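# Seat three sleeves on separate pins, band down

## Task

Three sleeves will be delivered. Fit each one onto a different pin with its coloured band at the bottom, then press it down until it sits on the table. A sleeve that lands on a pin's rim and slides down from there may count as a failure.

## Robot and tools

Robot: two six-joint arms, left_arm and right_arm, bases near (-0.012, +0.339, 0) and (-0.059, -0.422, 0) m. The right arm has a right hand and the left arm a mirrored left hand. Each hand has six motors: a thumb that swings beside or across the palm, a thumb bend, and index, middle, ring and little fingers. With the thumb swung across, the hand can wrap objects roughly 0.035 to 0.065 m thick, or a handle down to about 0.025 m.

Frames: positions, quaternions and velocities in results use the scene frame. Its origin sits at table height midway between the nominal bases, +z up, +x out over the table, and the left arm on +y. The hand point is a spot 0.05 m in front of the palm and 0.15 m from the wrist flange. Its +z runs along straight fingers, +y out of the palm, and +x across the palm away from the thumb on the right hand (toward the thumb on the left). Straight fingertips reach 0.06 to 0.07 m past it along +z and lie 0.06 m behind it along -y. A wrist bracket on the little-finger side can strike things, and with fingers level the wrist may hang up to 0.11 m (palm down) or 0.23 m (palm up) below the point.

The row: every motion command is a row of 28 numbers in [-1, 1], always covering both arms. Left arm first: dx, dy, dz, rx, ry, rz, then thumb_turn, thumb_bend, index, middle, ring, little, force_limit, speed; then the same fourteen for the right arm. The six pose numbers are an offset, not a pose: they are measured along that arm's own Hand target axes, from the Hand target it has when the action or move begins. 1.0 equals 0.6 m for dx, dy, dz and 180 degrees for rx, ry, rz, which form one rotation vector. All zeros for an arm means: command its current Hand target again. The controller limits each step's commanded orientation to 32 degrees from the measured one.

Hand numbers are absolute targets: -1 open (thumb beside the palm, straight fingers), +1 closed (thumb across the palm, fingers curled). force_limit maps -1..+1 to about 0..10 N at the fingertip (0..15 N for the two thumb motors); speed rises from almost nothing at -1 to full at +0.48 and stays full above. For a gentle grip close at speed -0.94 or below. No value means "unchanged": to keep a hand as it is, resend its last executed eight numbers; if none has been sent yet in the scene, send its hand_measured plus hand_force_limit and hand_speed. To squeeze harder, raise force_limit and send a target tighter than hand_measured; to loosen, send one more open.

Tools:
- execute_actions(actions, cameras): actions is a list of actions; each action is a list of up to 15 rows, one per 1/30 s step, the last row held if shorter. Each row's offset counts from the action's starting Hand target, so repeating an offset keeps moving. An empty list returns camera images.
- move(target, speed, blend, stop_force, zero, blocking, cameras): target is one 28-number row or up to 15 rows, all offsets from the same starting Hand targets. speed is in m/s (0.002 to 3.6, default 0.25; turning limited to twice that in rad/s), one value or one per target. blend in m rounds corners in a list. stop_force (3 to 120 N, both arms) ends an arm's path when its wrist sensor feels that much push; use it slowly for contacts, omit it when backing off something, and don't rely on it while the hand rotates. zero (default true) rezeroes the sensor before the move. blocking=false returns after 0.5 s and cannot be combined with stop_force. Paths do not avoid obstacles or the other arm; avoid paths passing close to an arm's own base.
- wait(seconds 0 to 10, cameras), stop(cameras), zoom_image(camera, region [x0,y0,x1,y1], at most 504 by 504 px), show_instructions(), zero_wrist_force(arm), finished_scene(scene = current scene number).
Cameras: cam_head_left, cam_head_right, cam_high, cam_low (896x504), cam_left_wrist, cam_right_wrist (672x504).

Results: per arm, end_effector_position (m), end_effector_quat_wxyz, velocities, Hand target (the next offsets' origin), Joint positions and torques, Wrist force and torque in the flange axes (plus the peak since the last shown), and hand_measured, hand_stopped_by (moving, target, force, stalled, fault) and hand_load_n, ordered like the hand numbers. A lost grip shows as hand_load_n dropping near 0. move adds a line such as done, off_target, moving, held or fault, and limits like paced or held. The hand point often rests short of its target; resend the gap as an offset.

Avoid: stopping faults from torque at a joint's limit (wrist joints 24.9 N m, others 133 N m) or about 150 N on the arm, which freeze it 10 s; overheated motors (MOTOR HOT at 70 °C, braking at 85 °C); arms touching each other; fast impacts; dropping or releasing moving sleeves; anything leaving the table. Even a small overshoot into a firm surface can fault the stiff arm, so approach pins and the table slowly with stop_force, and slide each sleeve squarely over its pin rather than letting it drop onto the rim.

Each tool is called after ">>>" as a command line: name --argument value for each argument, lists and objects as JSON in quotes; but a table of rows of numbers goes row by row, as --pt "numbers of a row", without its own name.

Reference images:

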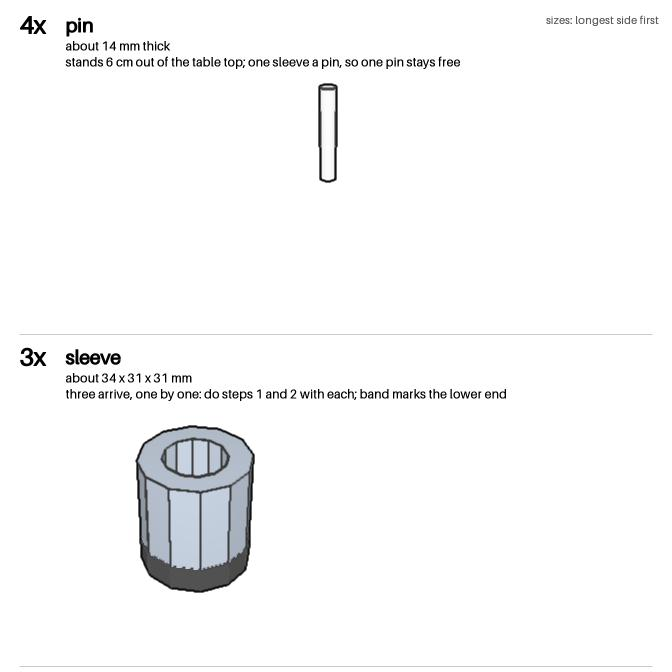

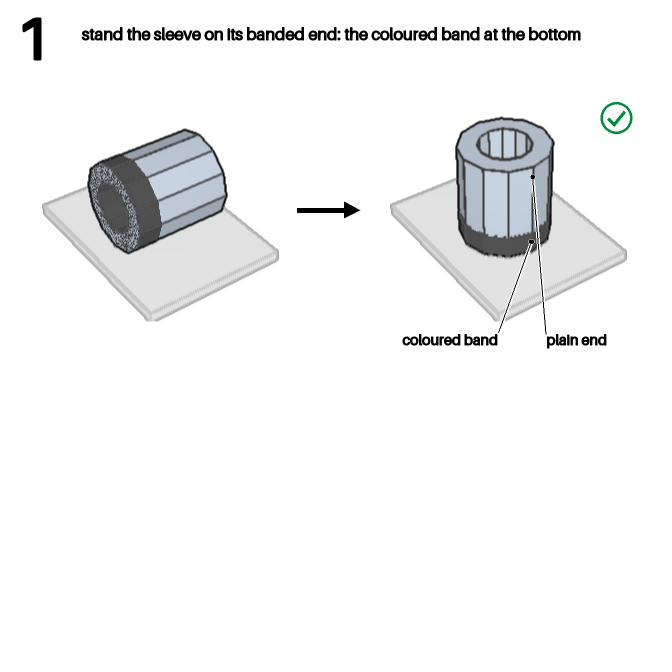

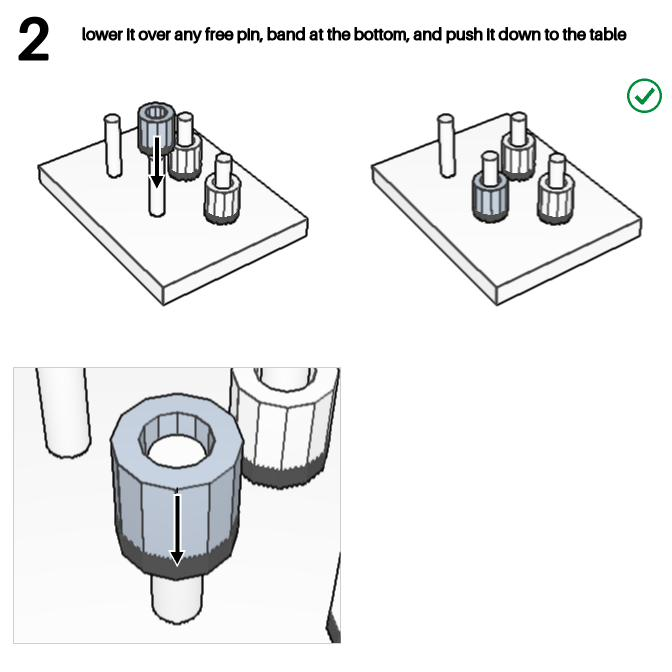

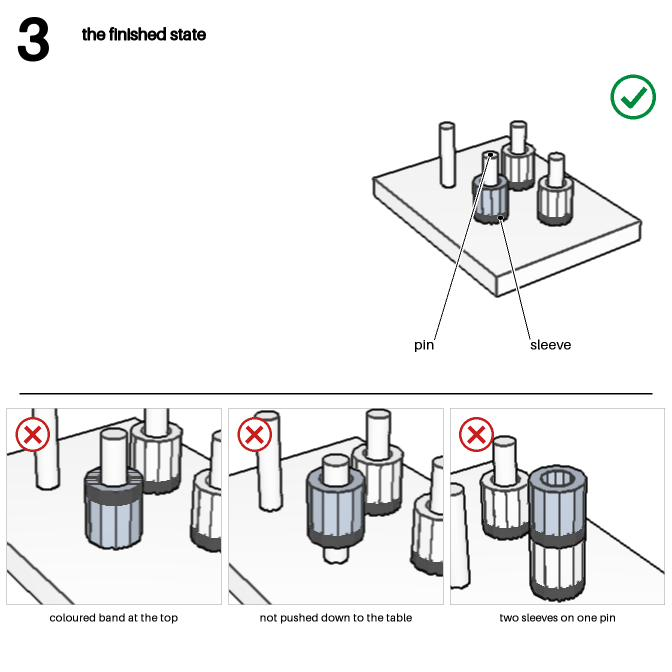

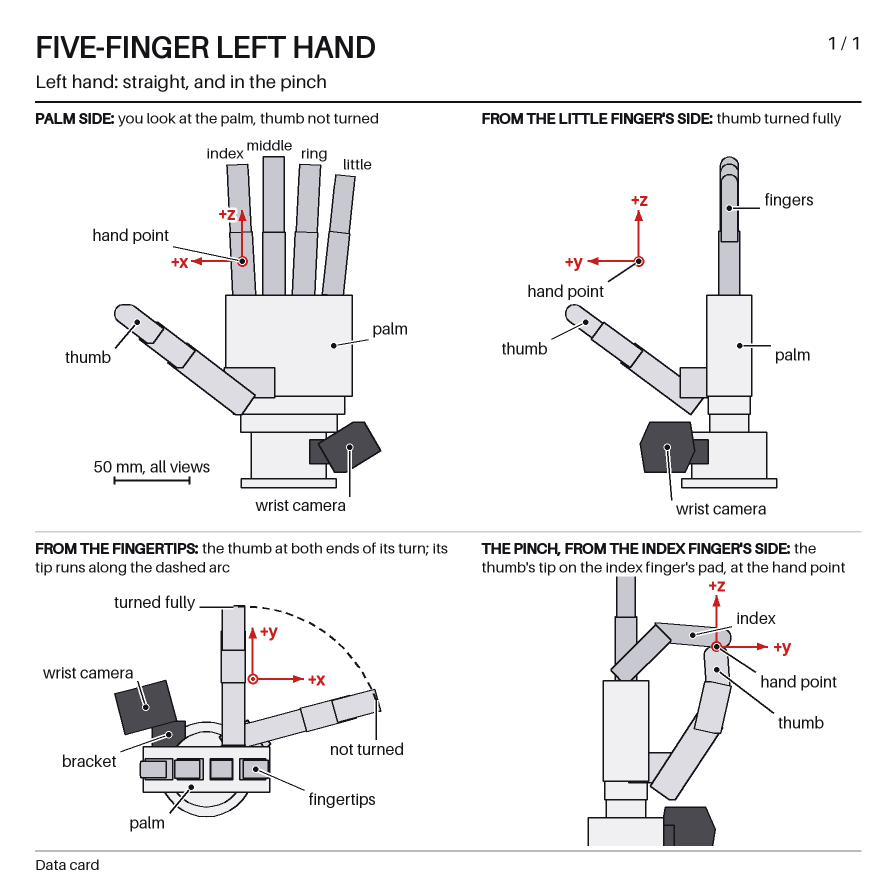

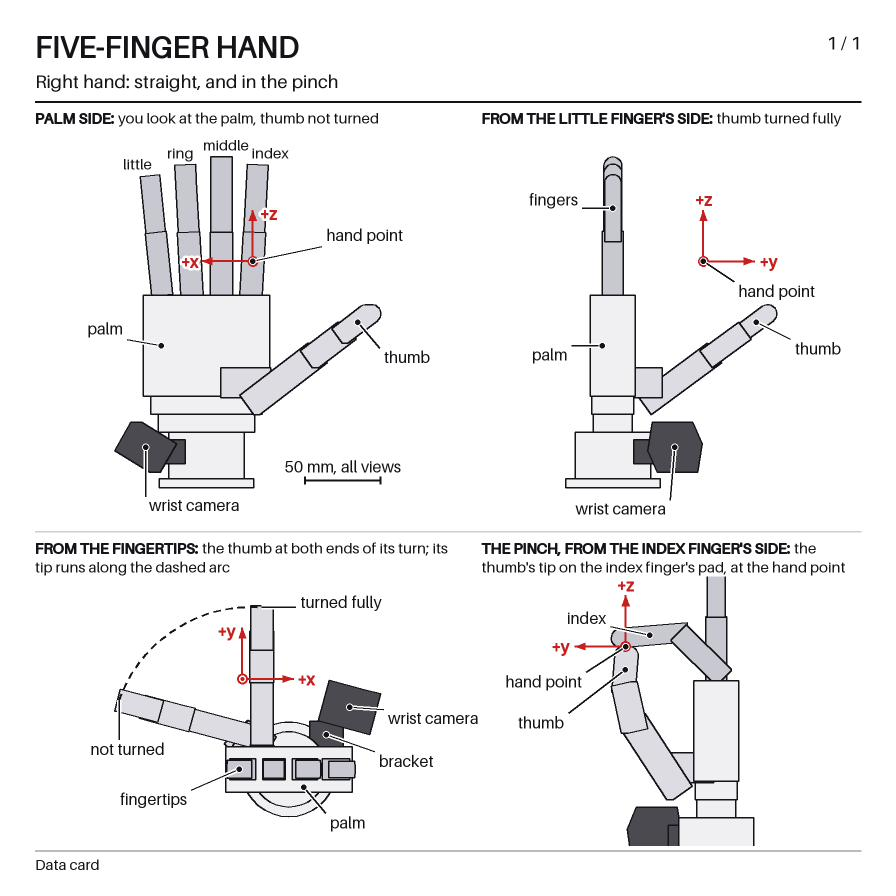

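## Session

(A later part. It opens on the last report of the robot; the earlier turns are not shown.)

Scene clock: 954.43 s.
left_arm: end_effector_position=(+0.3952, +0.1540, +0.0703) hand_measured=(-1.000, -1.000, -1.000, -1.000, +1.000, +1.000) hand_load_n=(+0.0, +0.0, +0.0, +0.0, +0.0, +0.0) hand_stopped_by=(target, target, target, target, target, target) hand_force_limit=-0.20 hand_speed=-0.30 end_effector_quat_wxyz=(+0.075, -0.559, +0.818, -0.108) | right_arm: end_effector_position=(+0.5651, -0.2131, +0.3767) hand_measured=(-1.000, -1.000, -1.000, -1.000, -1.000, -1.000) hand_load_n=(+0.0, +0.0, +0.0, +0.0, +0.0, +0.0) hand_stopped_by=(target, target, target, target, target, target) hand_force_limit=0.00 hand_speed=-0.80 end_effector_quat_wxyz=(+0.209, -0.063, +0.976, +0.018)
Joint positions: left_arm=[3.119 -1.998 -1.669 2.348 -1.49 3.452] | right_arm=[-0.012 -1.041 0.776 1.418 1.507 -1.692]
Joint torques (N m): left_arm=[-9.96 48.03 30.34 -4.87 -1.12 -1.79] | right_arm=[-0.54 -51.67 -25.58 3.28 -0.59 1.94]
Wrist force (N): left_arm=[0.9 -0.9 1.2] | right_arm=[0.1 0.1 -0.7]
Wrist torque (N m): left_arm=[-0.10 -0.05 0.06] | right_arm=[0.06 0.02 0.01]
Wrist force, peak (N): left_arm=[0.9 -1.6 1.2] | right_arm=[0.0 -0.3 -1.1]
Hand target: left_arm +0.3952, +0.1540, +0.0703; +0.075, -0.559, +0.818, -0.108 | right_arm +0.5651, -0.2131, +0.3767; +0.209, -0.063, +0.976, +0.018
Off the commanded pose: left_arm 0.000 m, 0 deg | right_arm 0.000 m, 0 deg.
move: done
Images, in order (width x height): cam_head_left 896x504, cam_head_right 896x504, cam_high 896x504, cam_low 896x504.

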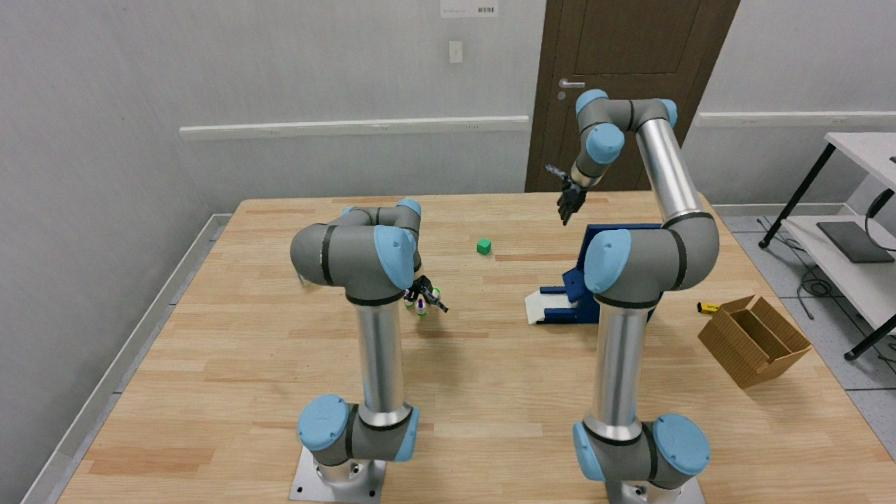

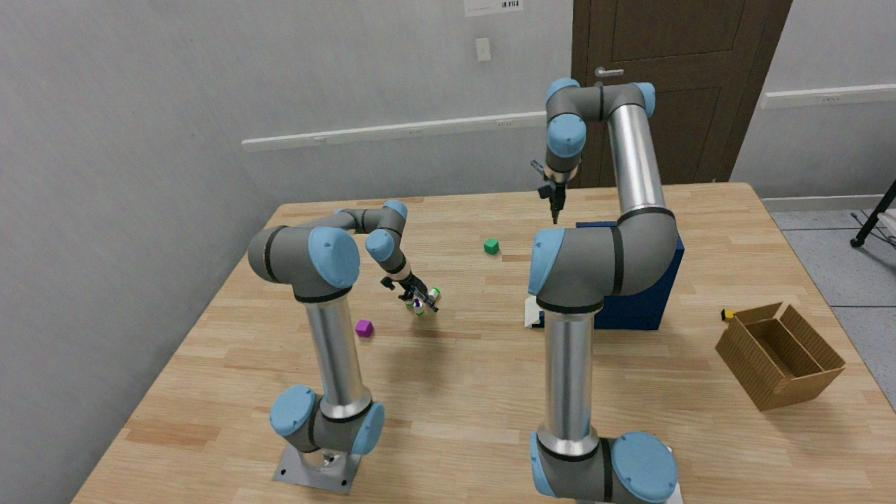

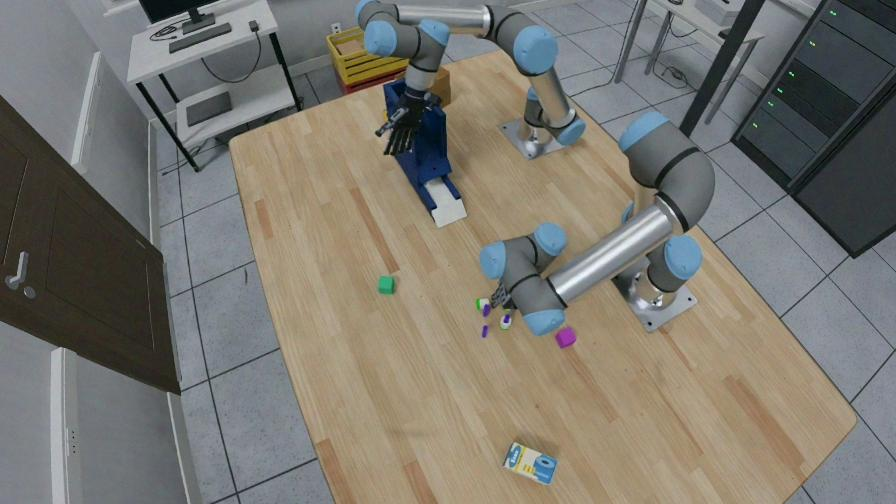

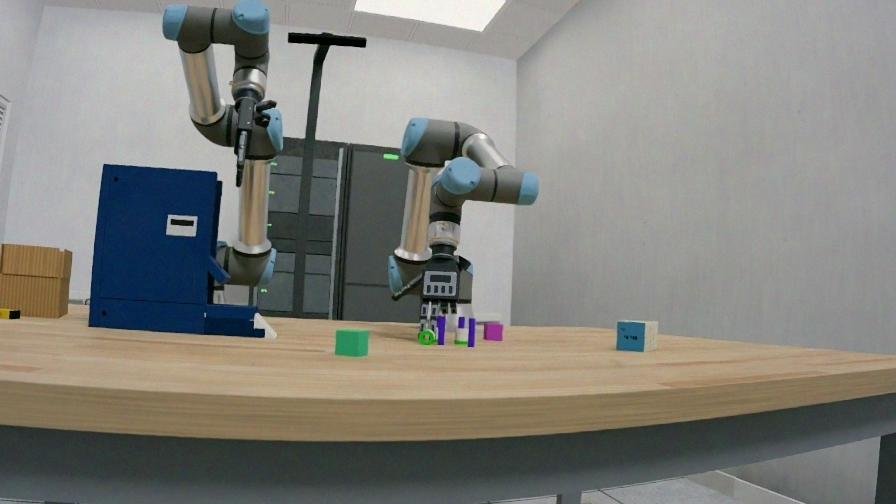

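>>> move --target '[0.0022,-0.0755,0.0202,0,0,0,-1,-1,-1,-1,1,1,-0.2,-0.3,0,0,0,0,0,0,-1,-1,-1,-1,-1,-1,0,-0.8]' --speed 0.04 --stop_force 6 --cameras '["cam_high","cam_low","cam_head_right","cam_head_left"]'

>>> zoom_image --camera "cam_high" --region '[455, 265, 515, 325]'

>>> zoom_image --camera "cam_low" --region '[410, 290, 480, 350]'

>>> zoom_image --camera "cam_head_left" --region '[395, 250, 455, 310]'

Scene clock: 961.90 s.
left_arm: end_effector_position=(+0.4384, +0.1357, +0.0704) hand_measured=(-1.000, -1.000, -1.000, -1.000, +1.000, +1.000) hand_load_n=(+0.0, +0.0, +0.0, +0.0, +0.0, +0.5) hand_stopped_by=(target, target, target, target, target, target) hand_force_limit=-0.20 hand_speed=-0.30 end_effector_quat_wxyz=(+0.075, -0.559, +0.818, -0.108) | right_arm: end_effector_position=(+0.5651, -0.2131, +0.3767) hand_measured=(-1.000, -1.000, -1.000, -1.000, -1.000, -1.000) hand_load_n=(+0.0, +0.0, +0.0, +0.0, +0.0, +0.0) hand_stopped_by=(target, target, target, target, target, target) hand_force_limit=0.00 hand_speed=-0.80 end_effector_quat_wxyz=(+0.209, -0.063, +0.976, +0.018)
Joint positions: left_arm=[3.084 -2.099 -1.51 2.292 -1.499 3.419] | right_arm=[-0.012 -1.041 0.776 1.418 1.507 -1.692]
Joint torques (N m): left_arm=[8.61 52.26 4.46 0.68 1.25 1.81] | right_arm=[-0.34 -51.54 -25.3 3.4 -0.52 1.81]
Wrist force (N): left_arm=[1.1 -0.9 1.1] | right_arm=[0.0 0.1 -0.7]
Wrist torque (N m): left_arm=[-0.09 -0.08 0.17] | right_arm=[0.08 0.05 0.00]
Wrist force, peak (N): left_arm=[1.1 -1.6 1.6] | right_arm=[-0.1 -0.1 -1.1]
Hand target: left_arm +0.4384, +0.1357, +0.0704; +0.075, -0.559, +0.818, -0.108 | right_arm +0.5651, -0.2131, +0.3767; +0.209, -0.063, +0.976, +0.018
Off the commanded pose: left_arm 0.000 m, 0 deg | right_arm 0.000 m, 0 deg.
move: done
Images, in order (width x height): cam_head_left 896x504, cam_head_right 896x504, cam_high 896x504, cam_low 896x504.

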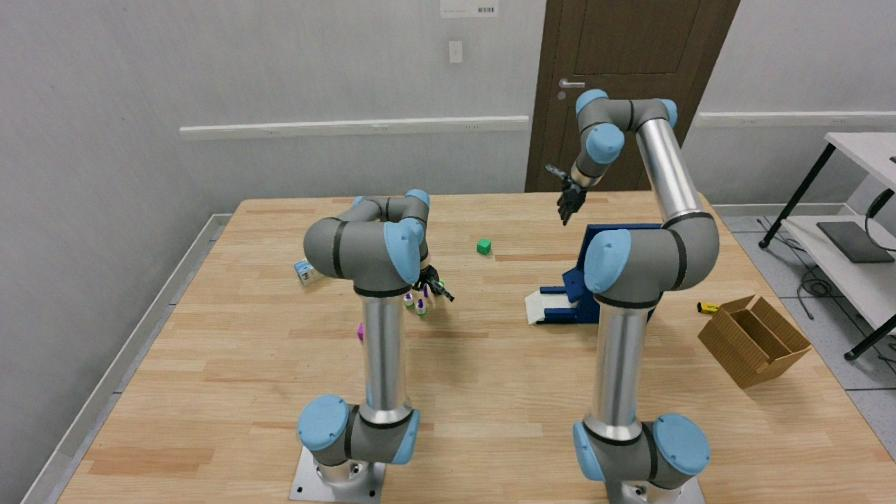

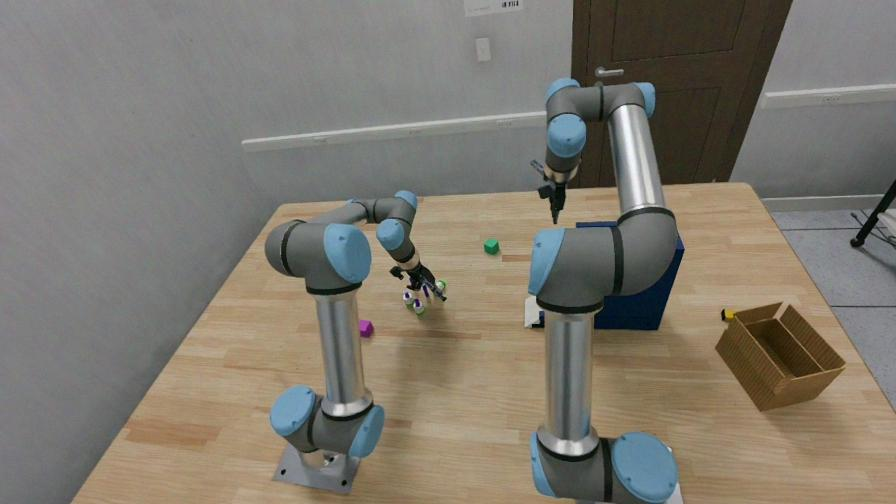

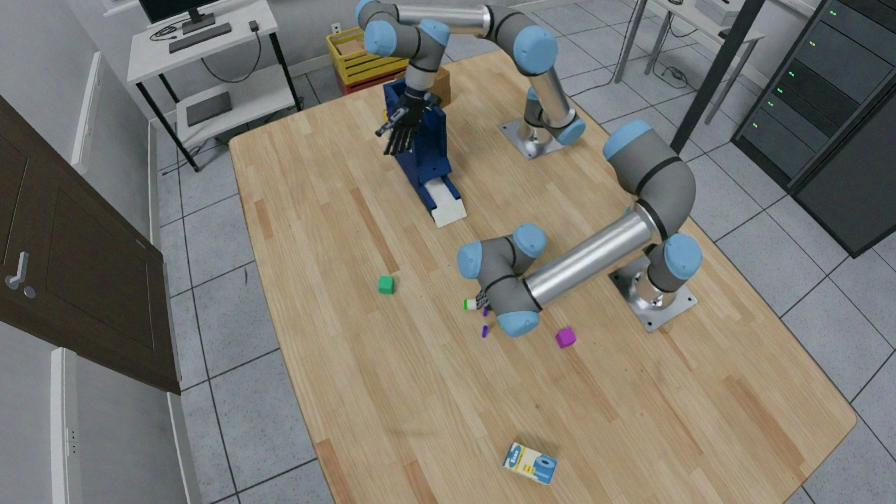

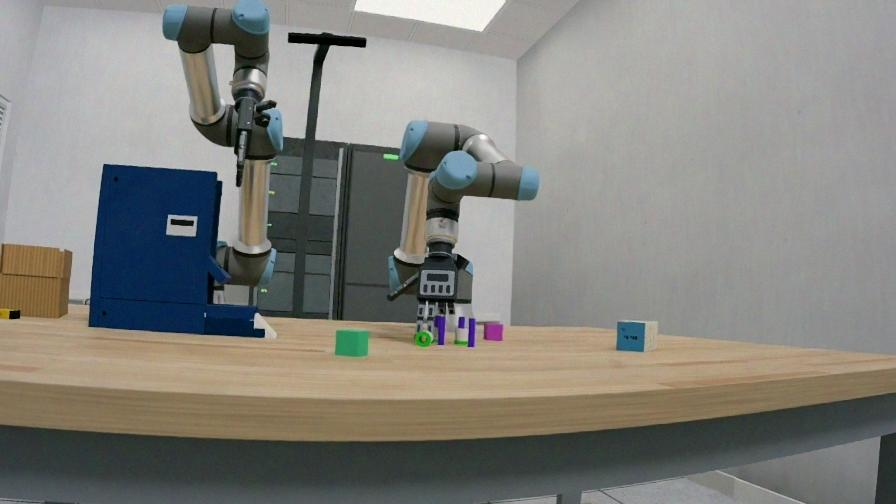

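Scaled by 8.400 from the camera's 896x504 image, which has a finer 1280x720 frame.

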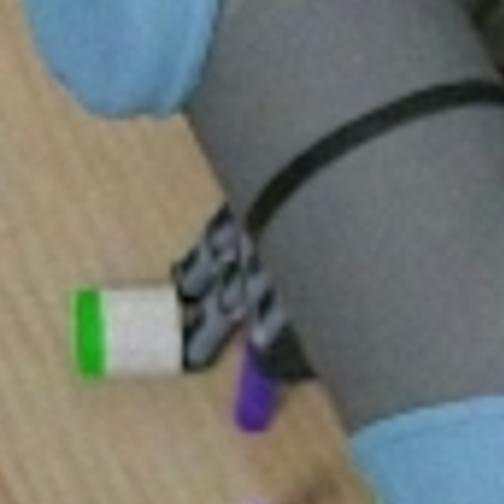

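Scaled by 7.200 from the camera's 896x504 image, which has a finer 1280x720 frame.

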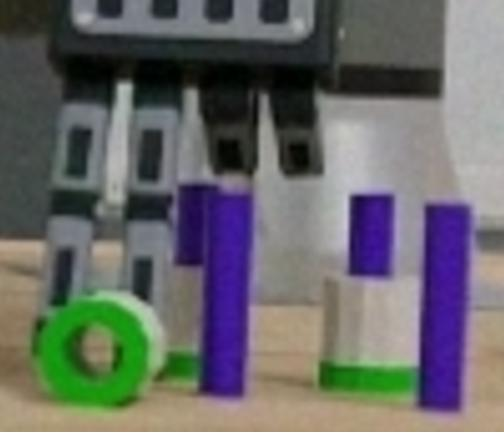

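Scaled by 8.400 from the camera's 896x504 image, which has a finer 1280x720 frame.

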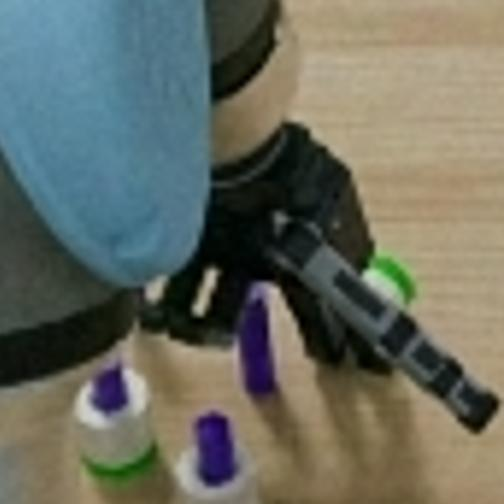

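>>> move --pt "0 0.0097 -0.0025 0 0 0 -1 -1 -1 -1 1 1 -0.2 -0.3 0 0 0 0 0 0 -1 -1 -1 -1 -1 -1 0 -0.8" --pt "0 -0.0465 -0.2118 0 0 0 -1 -1 -1 -1 1 1 -0.2 -0.3 0 0 0 0 0 0 -1 -1 -1 -1 -1 -1 0 -0.8" --speed '[0.06, 0.2]' --blend 0.003

>>> move --target '[0.0035,-0.1909,0.0516,0.2156,-0.3267,-0.3922,1,-0.5,-0.4,-0.4,-1,-1,-0.2,-0.3,0,0,0,0,0,0,-1,-1,-1,-1,-1,-1,0,-0.8]' --speed 0.25 --cameras '["cam_high","cam_low","cam_left_wrist","cam_head_right","cam_head_left"]'

>>> zoom_image --camera "cam_high" --region '[455, 265, 525, 335]'

>>> zoom_image --camera "cam_low" --region '[400, 250, 490, 355]'

Scene clock: 979.00 s.
left_arm: end_effector_position=(+0.4326, +0.1377, +0.2004) hand_measured=(-1.000, -1.000, -1.000, -1.000, +1.000, +1.000) hand_load_n=(+0.0, +0.0, +0.0, +0.0, +0.0, +0.0) hand_stopped_by=(target, target, target, target, target, target) hand_force_limit=-0.20 hand_speed=-0.30 end_effector_quat_wxyz=(+0.075, -0.559, +0.818, -0.108) | right_arm: end_effector_position=(+0.5651, -0.2131, +0.3767) hand_measured=(-1.000, -1.000, -1.000, -1.000, -1.000, -1.000) hand_load_n=(+0.0, -0.5, +0.0, +0.0, +0.0, +0.0) hand_stopped_by=(target, target, target, target, target, target) hand_force_limit=0.00 hand_speed=-0.80 end_effector_quat_wxyz=(+0.209, -0.063, +0.976, +0.018)
Joint positions: left_arm=[3.088 -1.986 -1.331 2.001 -1.498 3.422] | right_arm=[-0.012 -1.041 0.776 1.418 1.507 -1.692]
Joint torques (N m): left_arm=[-8.18 22.63 19.04 -3.76 -1.54 0.03] | right_arm=[-0.61 -52 -25.42 3.35 -0.59 1.84]
Wrist force (N): left_arm=[1.1 -0.9 1.1] | right_arm=[0.0 -0.1 -0.7]
Wrist torque (N m): left_arm=[-0.07 -0.08 0.14] | right_arm=[0.04 0.04 -0.01]
Wrist force, peak (N): left_arm=[1.1 0.3 2.9] | right_arm=[-0.2 0.1 -1.2]
Hand target: left_arm +0.4325, +0.1377, +0.2004; +0.075, -0.559, +0.818, -0.108 | right_arm +0.5651, -0.2131, +0.3767; +0.209, -0.063, +0.976, +0.018
Off the commanded pose: left_arm 0.000 m, 0 deg | right_arm 0.000 m, 0 deg.
move: done

Scene clock: 982.67 s.
left_arm: end_effector_position=(+0.5331, +0.0965, +0.2005) hand_measured=(+1.000, -0.500, -0.400, -0.400, -1.000, -1.000) hand_load_n=(+0.0, +0.0, +0.0, +0.0, +0.0, -0.5) hand_stopped_by=(target, target, target, target, target, target) hand_force_limit=-0.20 hand_speed=-0.30 end_effector_quat_wxyz=(-0.497, +0.829, -0.231, +0.108) | right_arm: end_effector_position=(+0.5651, -0.2131, +0.3767) hand_measured=(-1.000, -1.000, -1.000, -1.000, -1.000, -1.000) hand_load_n=(+0.0, +0.0, +0.0, +0.0, +0.0, +0.0) hand_stopped_by=(target, target, target, target, target, target) hand_force_limit=0.00 hand_speed=-0.80 end_effector_quat_wxyz=(+0.209, -0.063, +0.976, +0.018)
Joint positions: left_arm=[2.655 -2.33 -1.071 1.779 -2.638 1.57] | right_arm=[-0.012 -1.041 0.776 1.418 1.507 -1.692]
Joint torques (N m): left_arm=[6.18 60.94 4.79 -0.89 0.14 -1.36] | right_arm=[-0.4 -51.79 -25.08 3.34 -0.59 1.88]
Wrist force (N): left_arm=[1.6 -2.7 2.7] | right_arm=[-0.1 -0.2 -0.7]
Wrist torque (N m): left_arm=[-0.33 -0.05 0.15] | right_arm=[0.03 0.06 -0.02]
Wrist force, peak (N): left_arm=[1.0 -5.5 1.1] | right_arm=[-0.3 -0.1 -1.1]
Hand target: left_arm +0.5331, +0.0966, +0.2005; -0.497, +0.829, -0.231, +0.108 (not the last commanded pose) | right_arm +0.5651, -0.2131, +0.3767; +0.209, -0.063, +0.976, +0.018
Off the commanded pose: left_arm 0.010 m, 9 deg | right_arm 0.000 m, 0 deg.
move: held (left_arm; a check stopped the path); limits=held
pose unreachable (left arm): on one or more control steps of this call, first in action 0 (counted from 0), this arm could not follow its commanded pose, so it was not sent that pose on those steps. It may still have moved: this result reports where it is.
cause: moving toward the commanded pose would bring two parts of the arm too close to each other (joints 4 (wrist 1) to 6 (wrist 3) lie between them).
Images, in order (width x height): cam_head_left 896x504, cam_head_right 896x504, cam_high 896x504, cam_low 896x504, cam_left_wrist 672x504.

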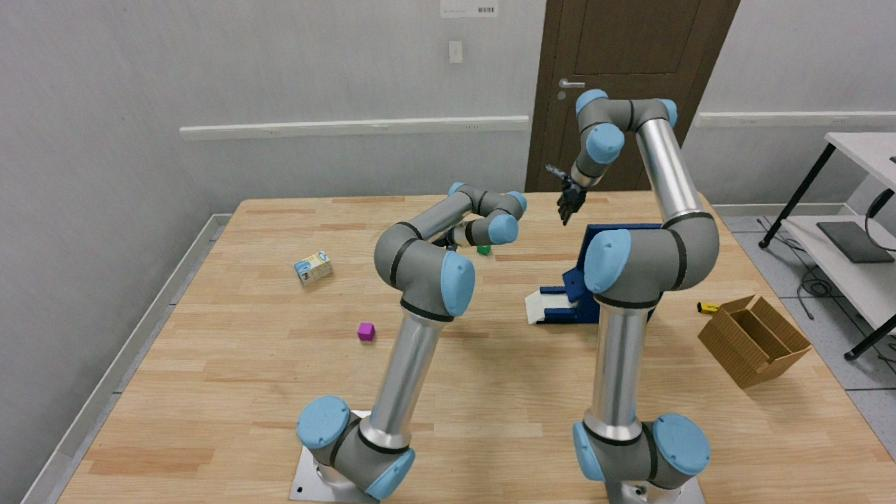

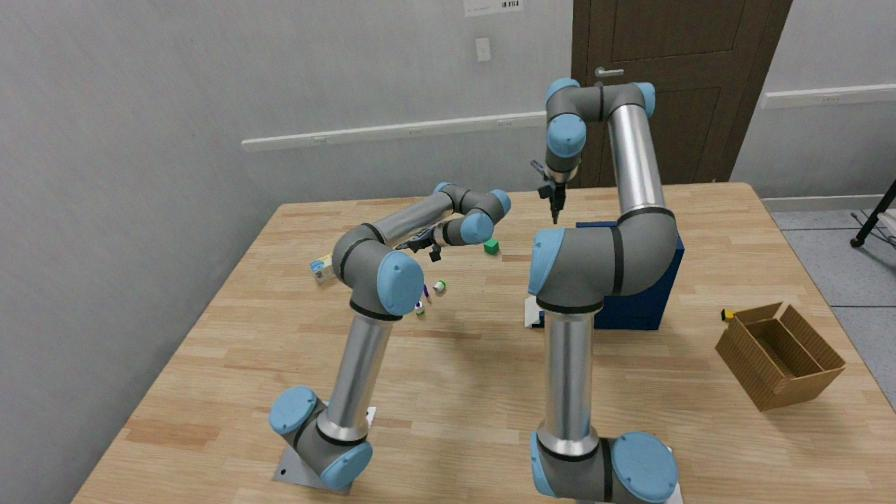

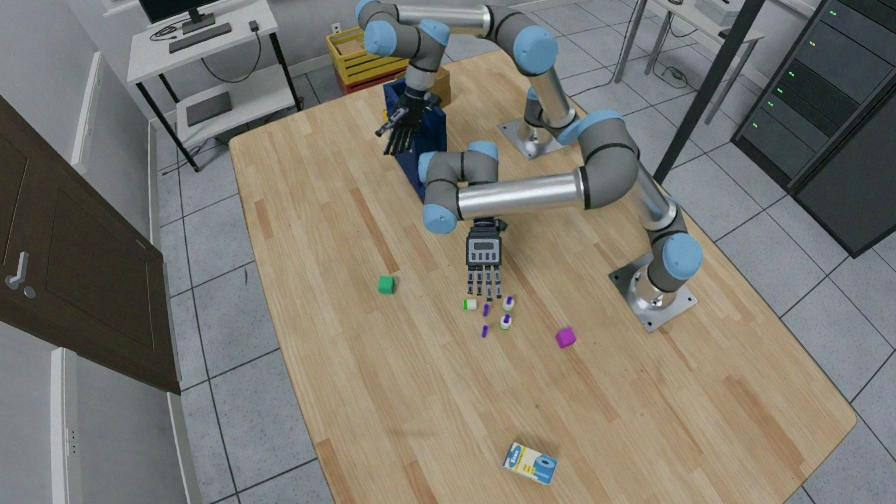

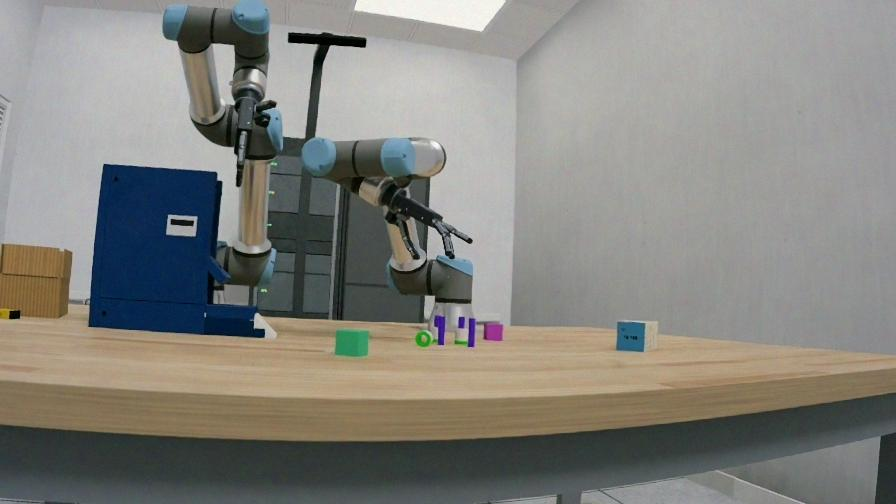

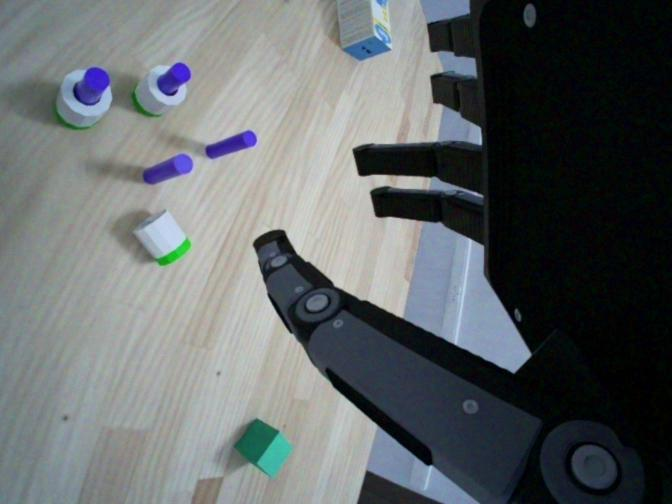

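Scaled by 7.200 from the camera's 896x504 image, which has a finer 1280x720 frame.

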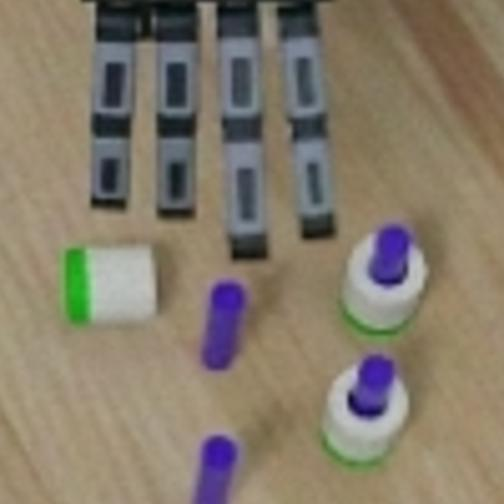

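Scaled by 4.800 from the camera's 896x504 image, which has a finer 1280x720 frame.

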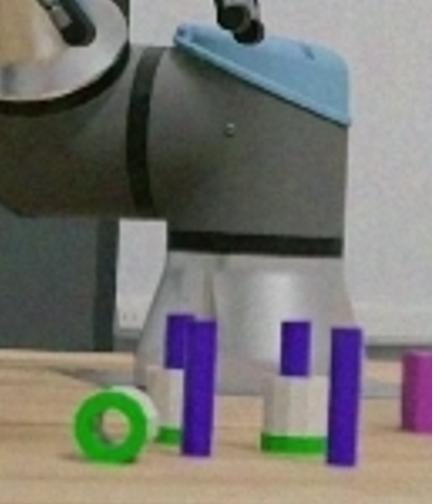

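>>> move --target '[0.0217,0.141,0.0887,-0.0345,-0.0004,-0.0193,1,-0.5,-0.4,-0.4,-1,-1,-0.2,-0.3,0,0,0,0,0,0,-1,-1,-1,-1,-1,-1,0,-0.8]' --speed 0.15 --cameras '["cam_high","cam_low","cam_left_wrist","cam_head_right"]'

>>> zoom_image --camera "cam_left_wrist" --region '[100, 120, 420, 360]'

>>> zoom_image --camera "cam_low" --region '[400, 250, 490, 355]'

>>> zoom_image --camera "cam_high" --region '[445, 265, 515, 335]'

Scene clock: 1019.60 s.
left_arm: end_effector_position=(+0.5429, +0.0978, +0.1001) hand_measured=(+1.000, -0.500, -0.400, -0.400, -1.000, -1.000) hand_load_n=(+0.0, +0.0, +0.0, +0.0, +0.0, +0.0) hand_stopped_by=(target, target, target, target, target, target) hand_force_limit=-0.20 hand_speed=-0.30 end_effector_quat_wxyz=(-0.448, +0.862, -0.211, +0.110) | right_arm: end_effector_position=(+0.5651, -0.2131, +0.3767) hand_measured=(-1.000, -1.000, -1.000, -1.000, -1.000, -1.000) hand_load_n=(+0.0, +0.0, +0.0, +0.0, +0.0, +0.0) hand_stopped_by=(target, target, target, target, target, target) hand_force_limit=0.00 hand_speed=-0.80 end_effector_quat_wxyz=(+0.209, -0.063, +0.976, +0.018)
Joint positions: left_arm=[2.698 -2.395 -1.159 1.995 -2.53 1.587] | right_arm=[-0.012 -1.041 0.776 1.418 1.507 -1.692]
Joint torques (N m): left_arm=[-8.16 61.93 29.1 -3.13 -1.7 -1.43] | right_arm=[-0.16 -51.84 -25.57 3.29 -0.44 1.95]
Wrist force (N): left_arm=[1.7 -2.5 2.3] | right_arm=[0.2 0.0 -0.7]
Wrist torque (N m): left_arm=[-0.30 -0.07 0.14] | right_arm=[0.06 0.01 0.01]
Wrist force, peak (N): left_arm=[1.4 -4.2 1.4] | right_arm=[-0.2 -0.1 -1.2]
Hand target: left_arm +0.5429, +0.0977, +0.1002; -0.448, +0.862, -0.211, +0.110 | right_arm +0.5651, -0.2131, +0.3767; +0.209, -0.063, +0.976, +0.018
Off the commanded pose: left_arm 0.000 m, 0 deg | right_arm 0.000 m, 0 deg.
move: done
Images, in order (width x height): cam_head_right 896x504, cam_high 896x504, cam_low 896x504, cam_left_wrist 672x504.

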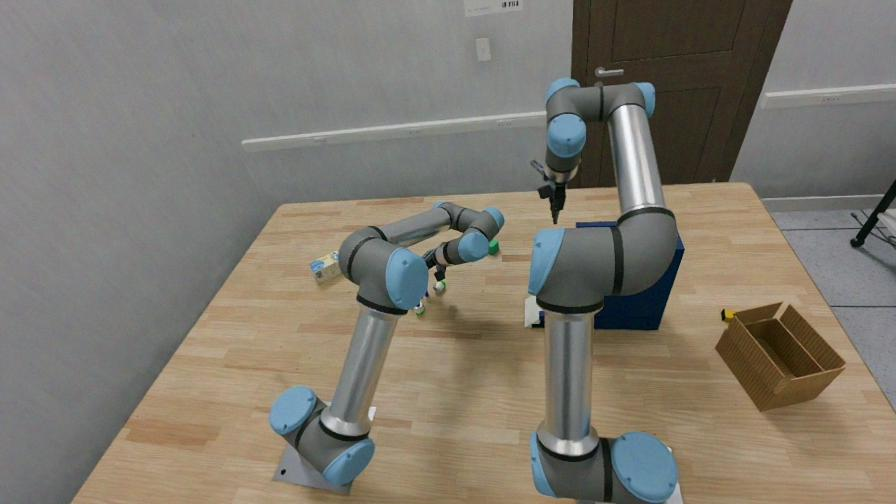

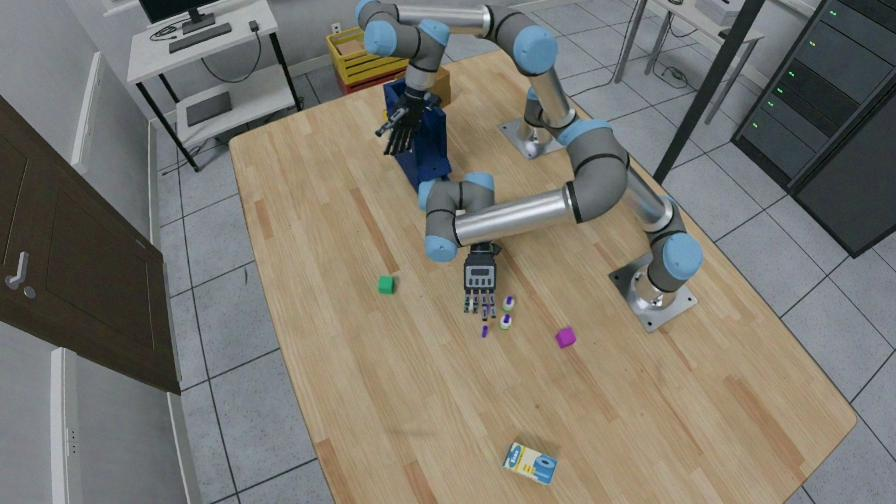

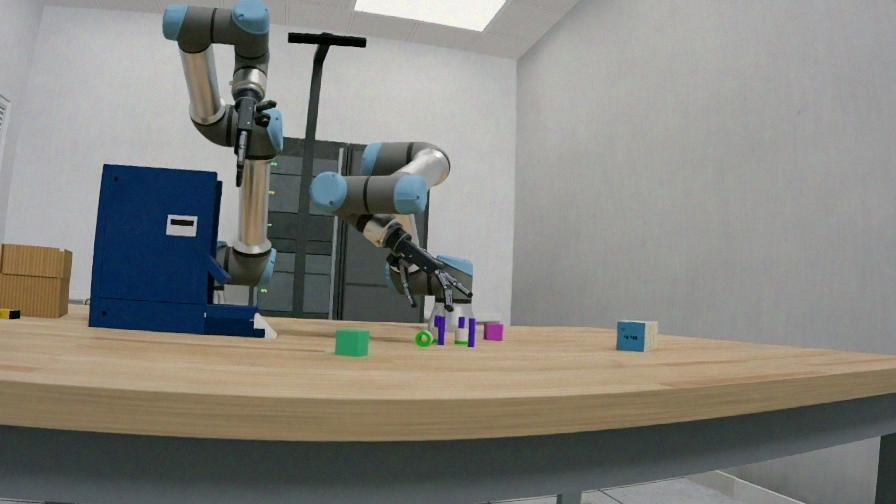

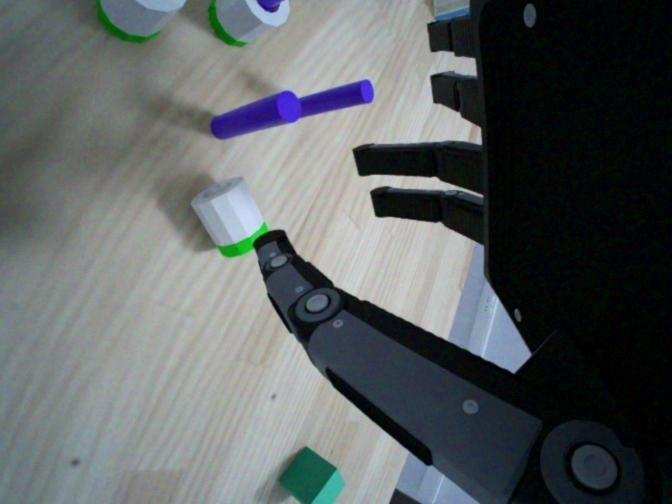

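Scaled by 1.575 from the camera's 672x504 image, which has a finer 960x720 frame.

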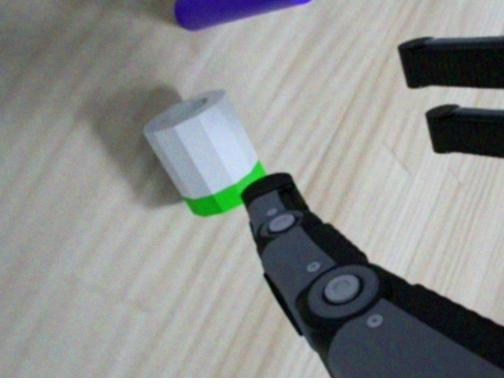

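Scaled by 4.800 from the camera's 896x504 image, which has a finer 1280x720 frame.

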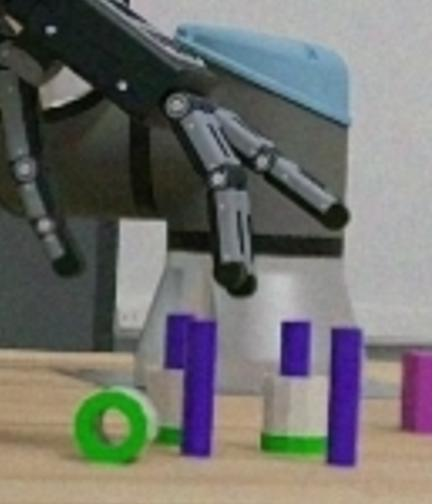

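Scaled by 7.200 from the camera's 896x504 image, which has a finer 1280x720 frame.

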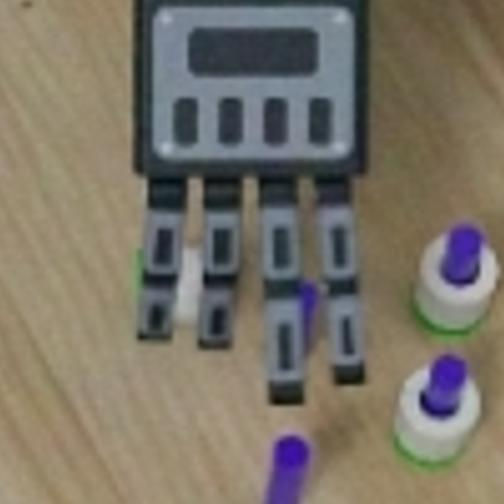

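>>> move --target '[0.0042,0.0773,0.0542,0,0,0,1,-0.7,-0.4,-0.4,-1,-1,-0.2,-0.3,0,0,0,0,0,0,-1,-1,-1,-1,-1,-1,0,-0.8]' --speed 0.08 --cameras '["cam_high","cam_low","cam_left_wrist"]'

>>> zoom_image --camera "cam_left_wrist" --region '[180, 120, 420, 300]'

>>> zoom_image --camera "cam_low" --region '[400, 280, 490, 355]'

Scene clock: 1041.23 s.
left_arm: end_effector_position=(+0.5485, +0.1036, +0.0509) hand_measured=(+1.000, -0.700, -0.400, -0.400, -1.000, -1.000) hand_load_n=(+0.0, +0.0, +0.0, +0.0, +4.5, +0.0) hand_stopped_by=(target, target, target, target, target, target) hand_force_limit=-0.20 hand_speed=-0.30 end_effector_quat_wxyz=(-0.467, +0.852, -0.209, +0.114) end_effector_velocity=(+0.000, +0.000, +0.000) end_effector_angular_velocity=(-0.005, +0.003, +0.002) | right_arm: end_effector_position=(+0.5651, -0.2131, +0.3767) hand_measured=(-1.000, -1.000, -1.000, -1.000, -1.000, -1.000) hand_load_n=(+0.0, -0.5, +0.0, +0.0, +0.0, +0.0) hand_stopped_by=(target, target, target, target, target, target) hand_force_limit=0.00 hand_speed=-0.80 end_effector_quat_wxyz=(+0.209, -0.063, +0.976, +0.018)
Joint positions: left_arm=[2.698 -2.465 -1.186 2.092 -2.573 1.586] | right_arm=[-0.012 -1.041 0.776 1.418 1.507 -1.692]
Joint velocities: left_arm=[0.001 0.001 0 -0.003 0.006 -0.002] | right_arm=[within noise]
Joint torques (N m): left_arm=[29.04 23.71 5.87 2.29 12.74 -2.47] | right_arm=[-0.31 -51.8 -25.86 3.3 -0.38 1.84]
Wrist force (N): left_arm=[5.9 -44.8 -67.0] | right_arm=[0.0 -0.1 -0.5]
Wrist torque (N m): left_arm=[5.46 -3.18 2.50] | right_arm=[0.03 0.04 -0.01]
Wrist force, peak (N): left_arm=[0.2 -63.3 -128.2] | right_arm=[0.0 0.1 -1.2]
Hand target: left_arm +0.5452, +0.0965, +0.0435; -0.448, +0.862, -0.211, +0.110 | right_arm +0.5651, -0.2131, +0.3767; +0.209, -0.063, +0.976, +0.018
Off the commanded pose: left_arm 0.011 m, 2 deg | right_arm 0.000 m, 0 deg.
move: off_target (left_arm)
Images, in order (width x height): cam_high 896x504, cam_low 896x504, cam_left_wrist 672x504.

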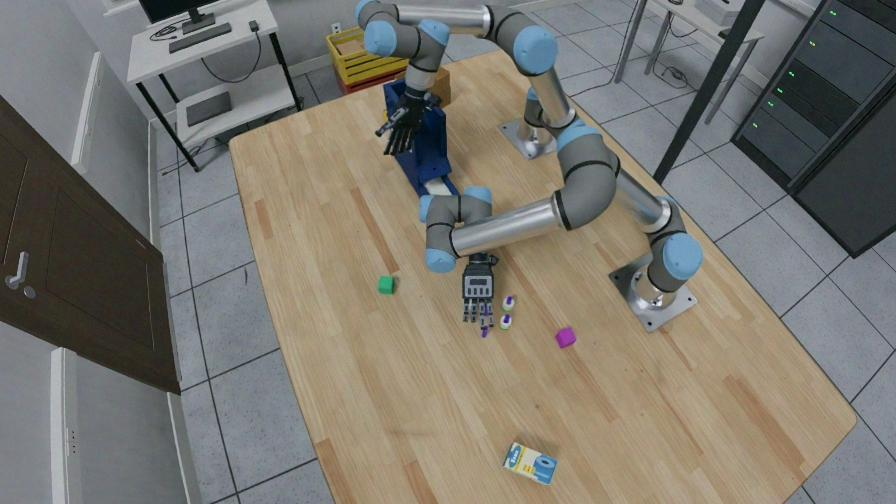

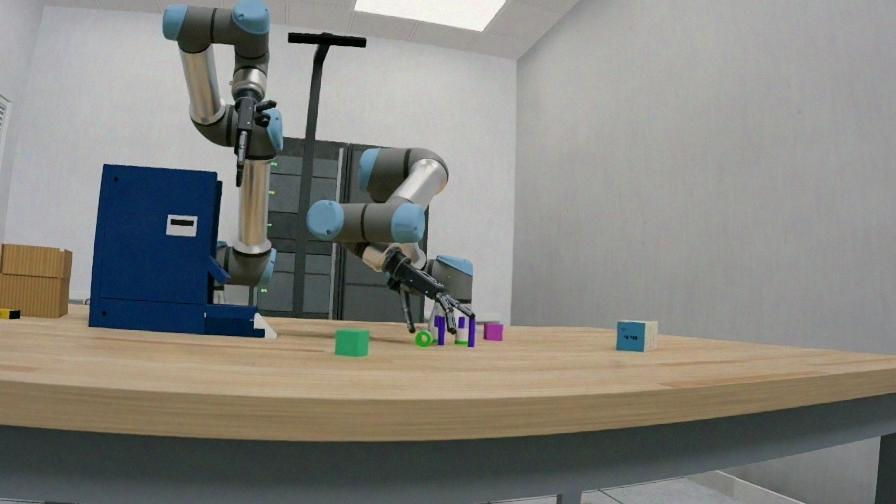

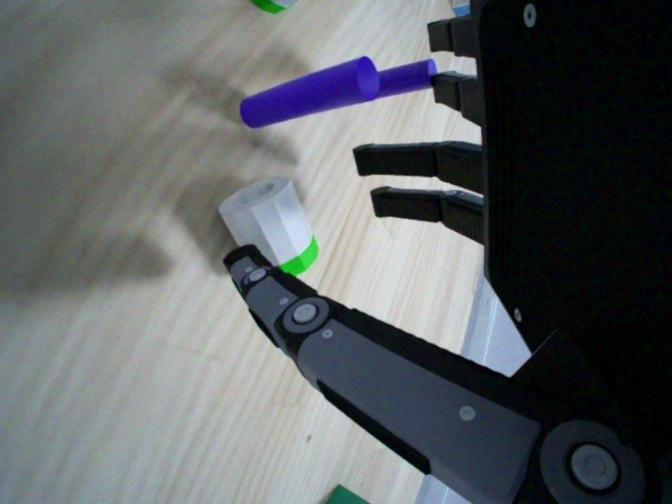

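Scaled by 2.100 from the camera's 672x504 image, which has a finer 960x720 frame.

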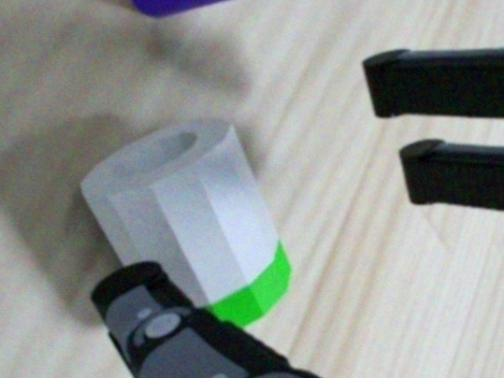

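Scaled by 5.600 from the camera's 896x504 image, which has a finer 1280x720 frame.

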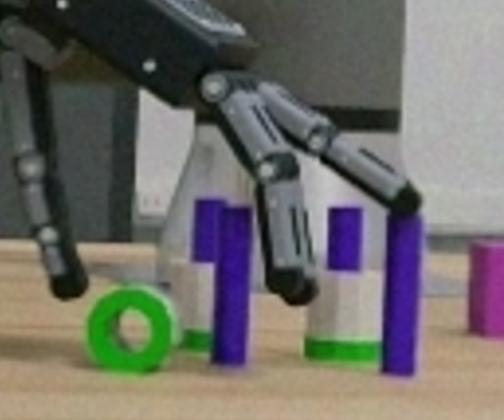

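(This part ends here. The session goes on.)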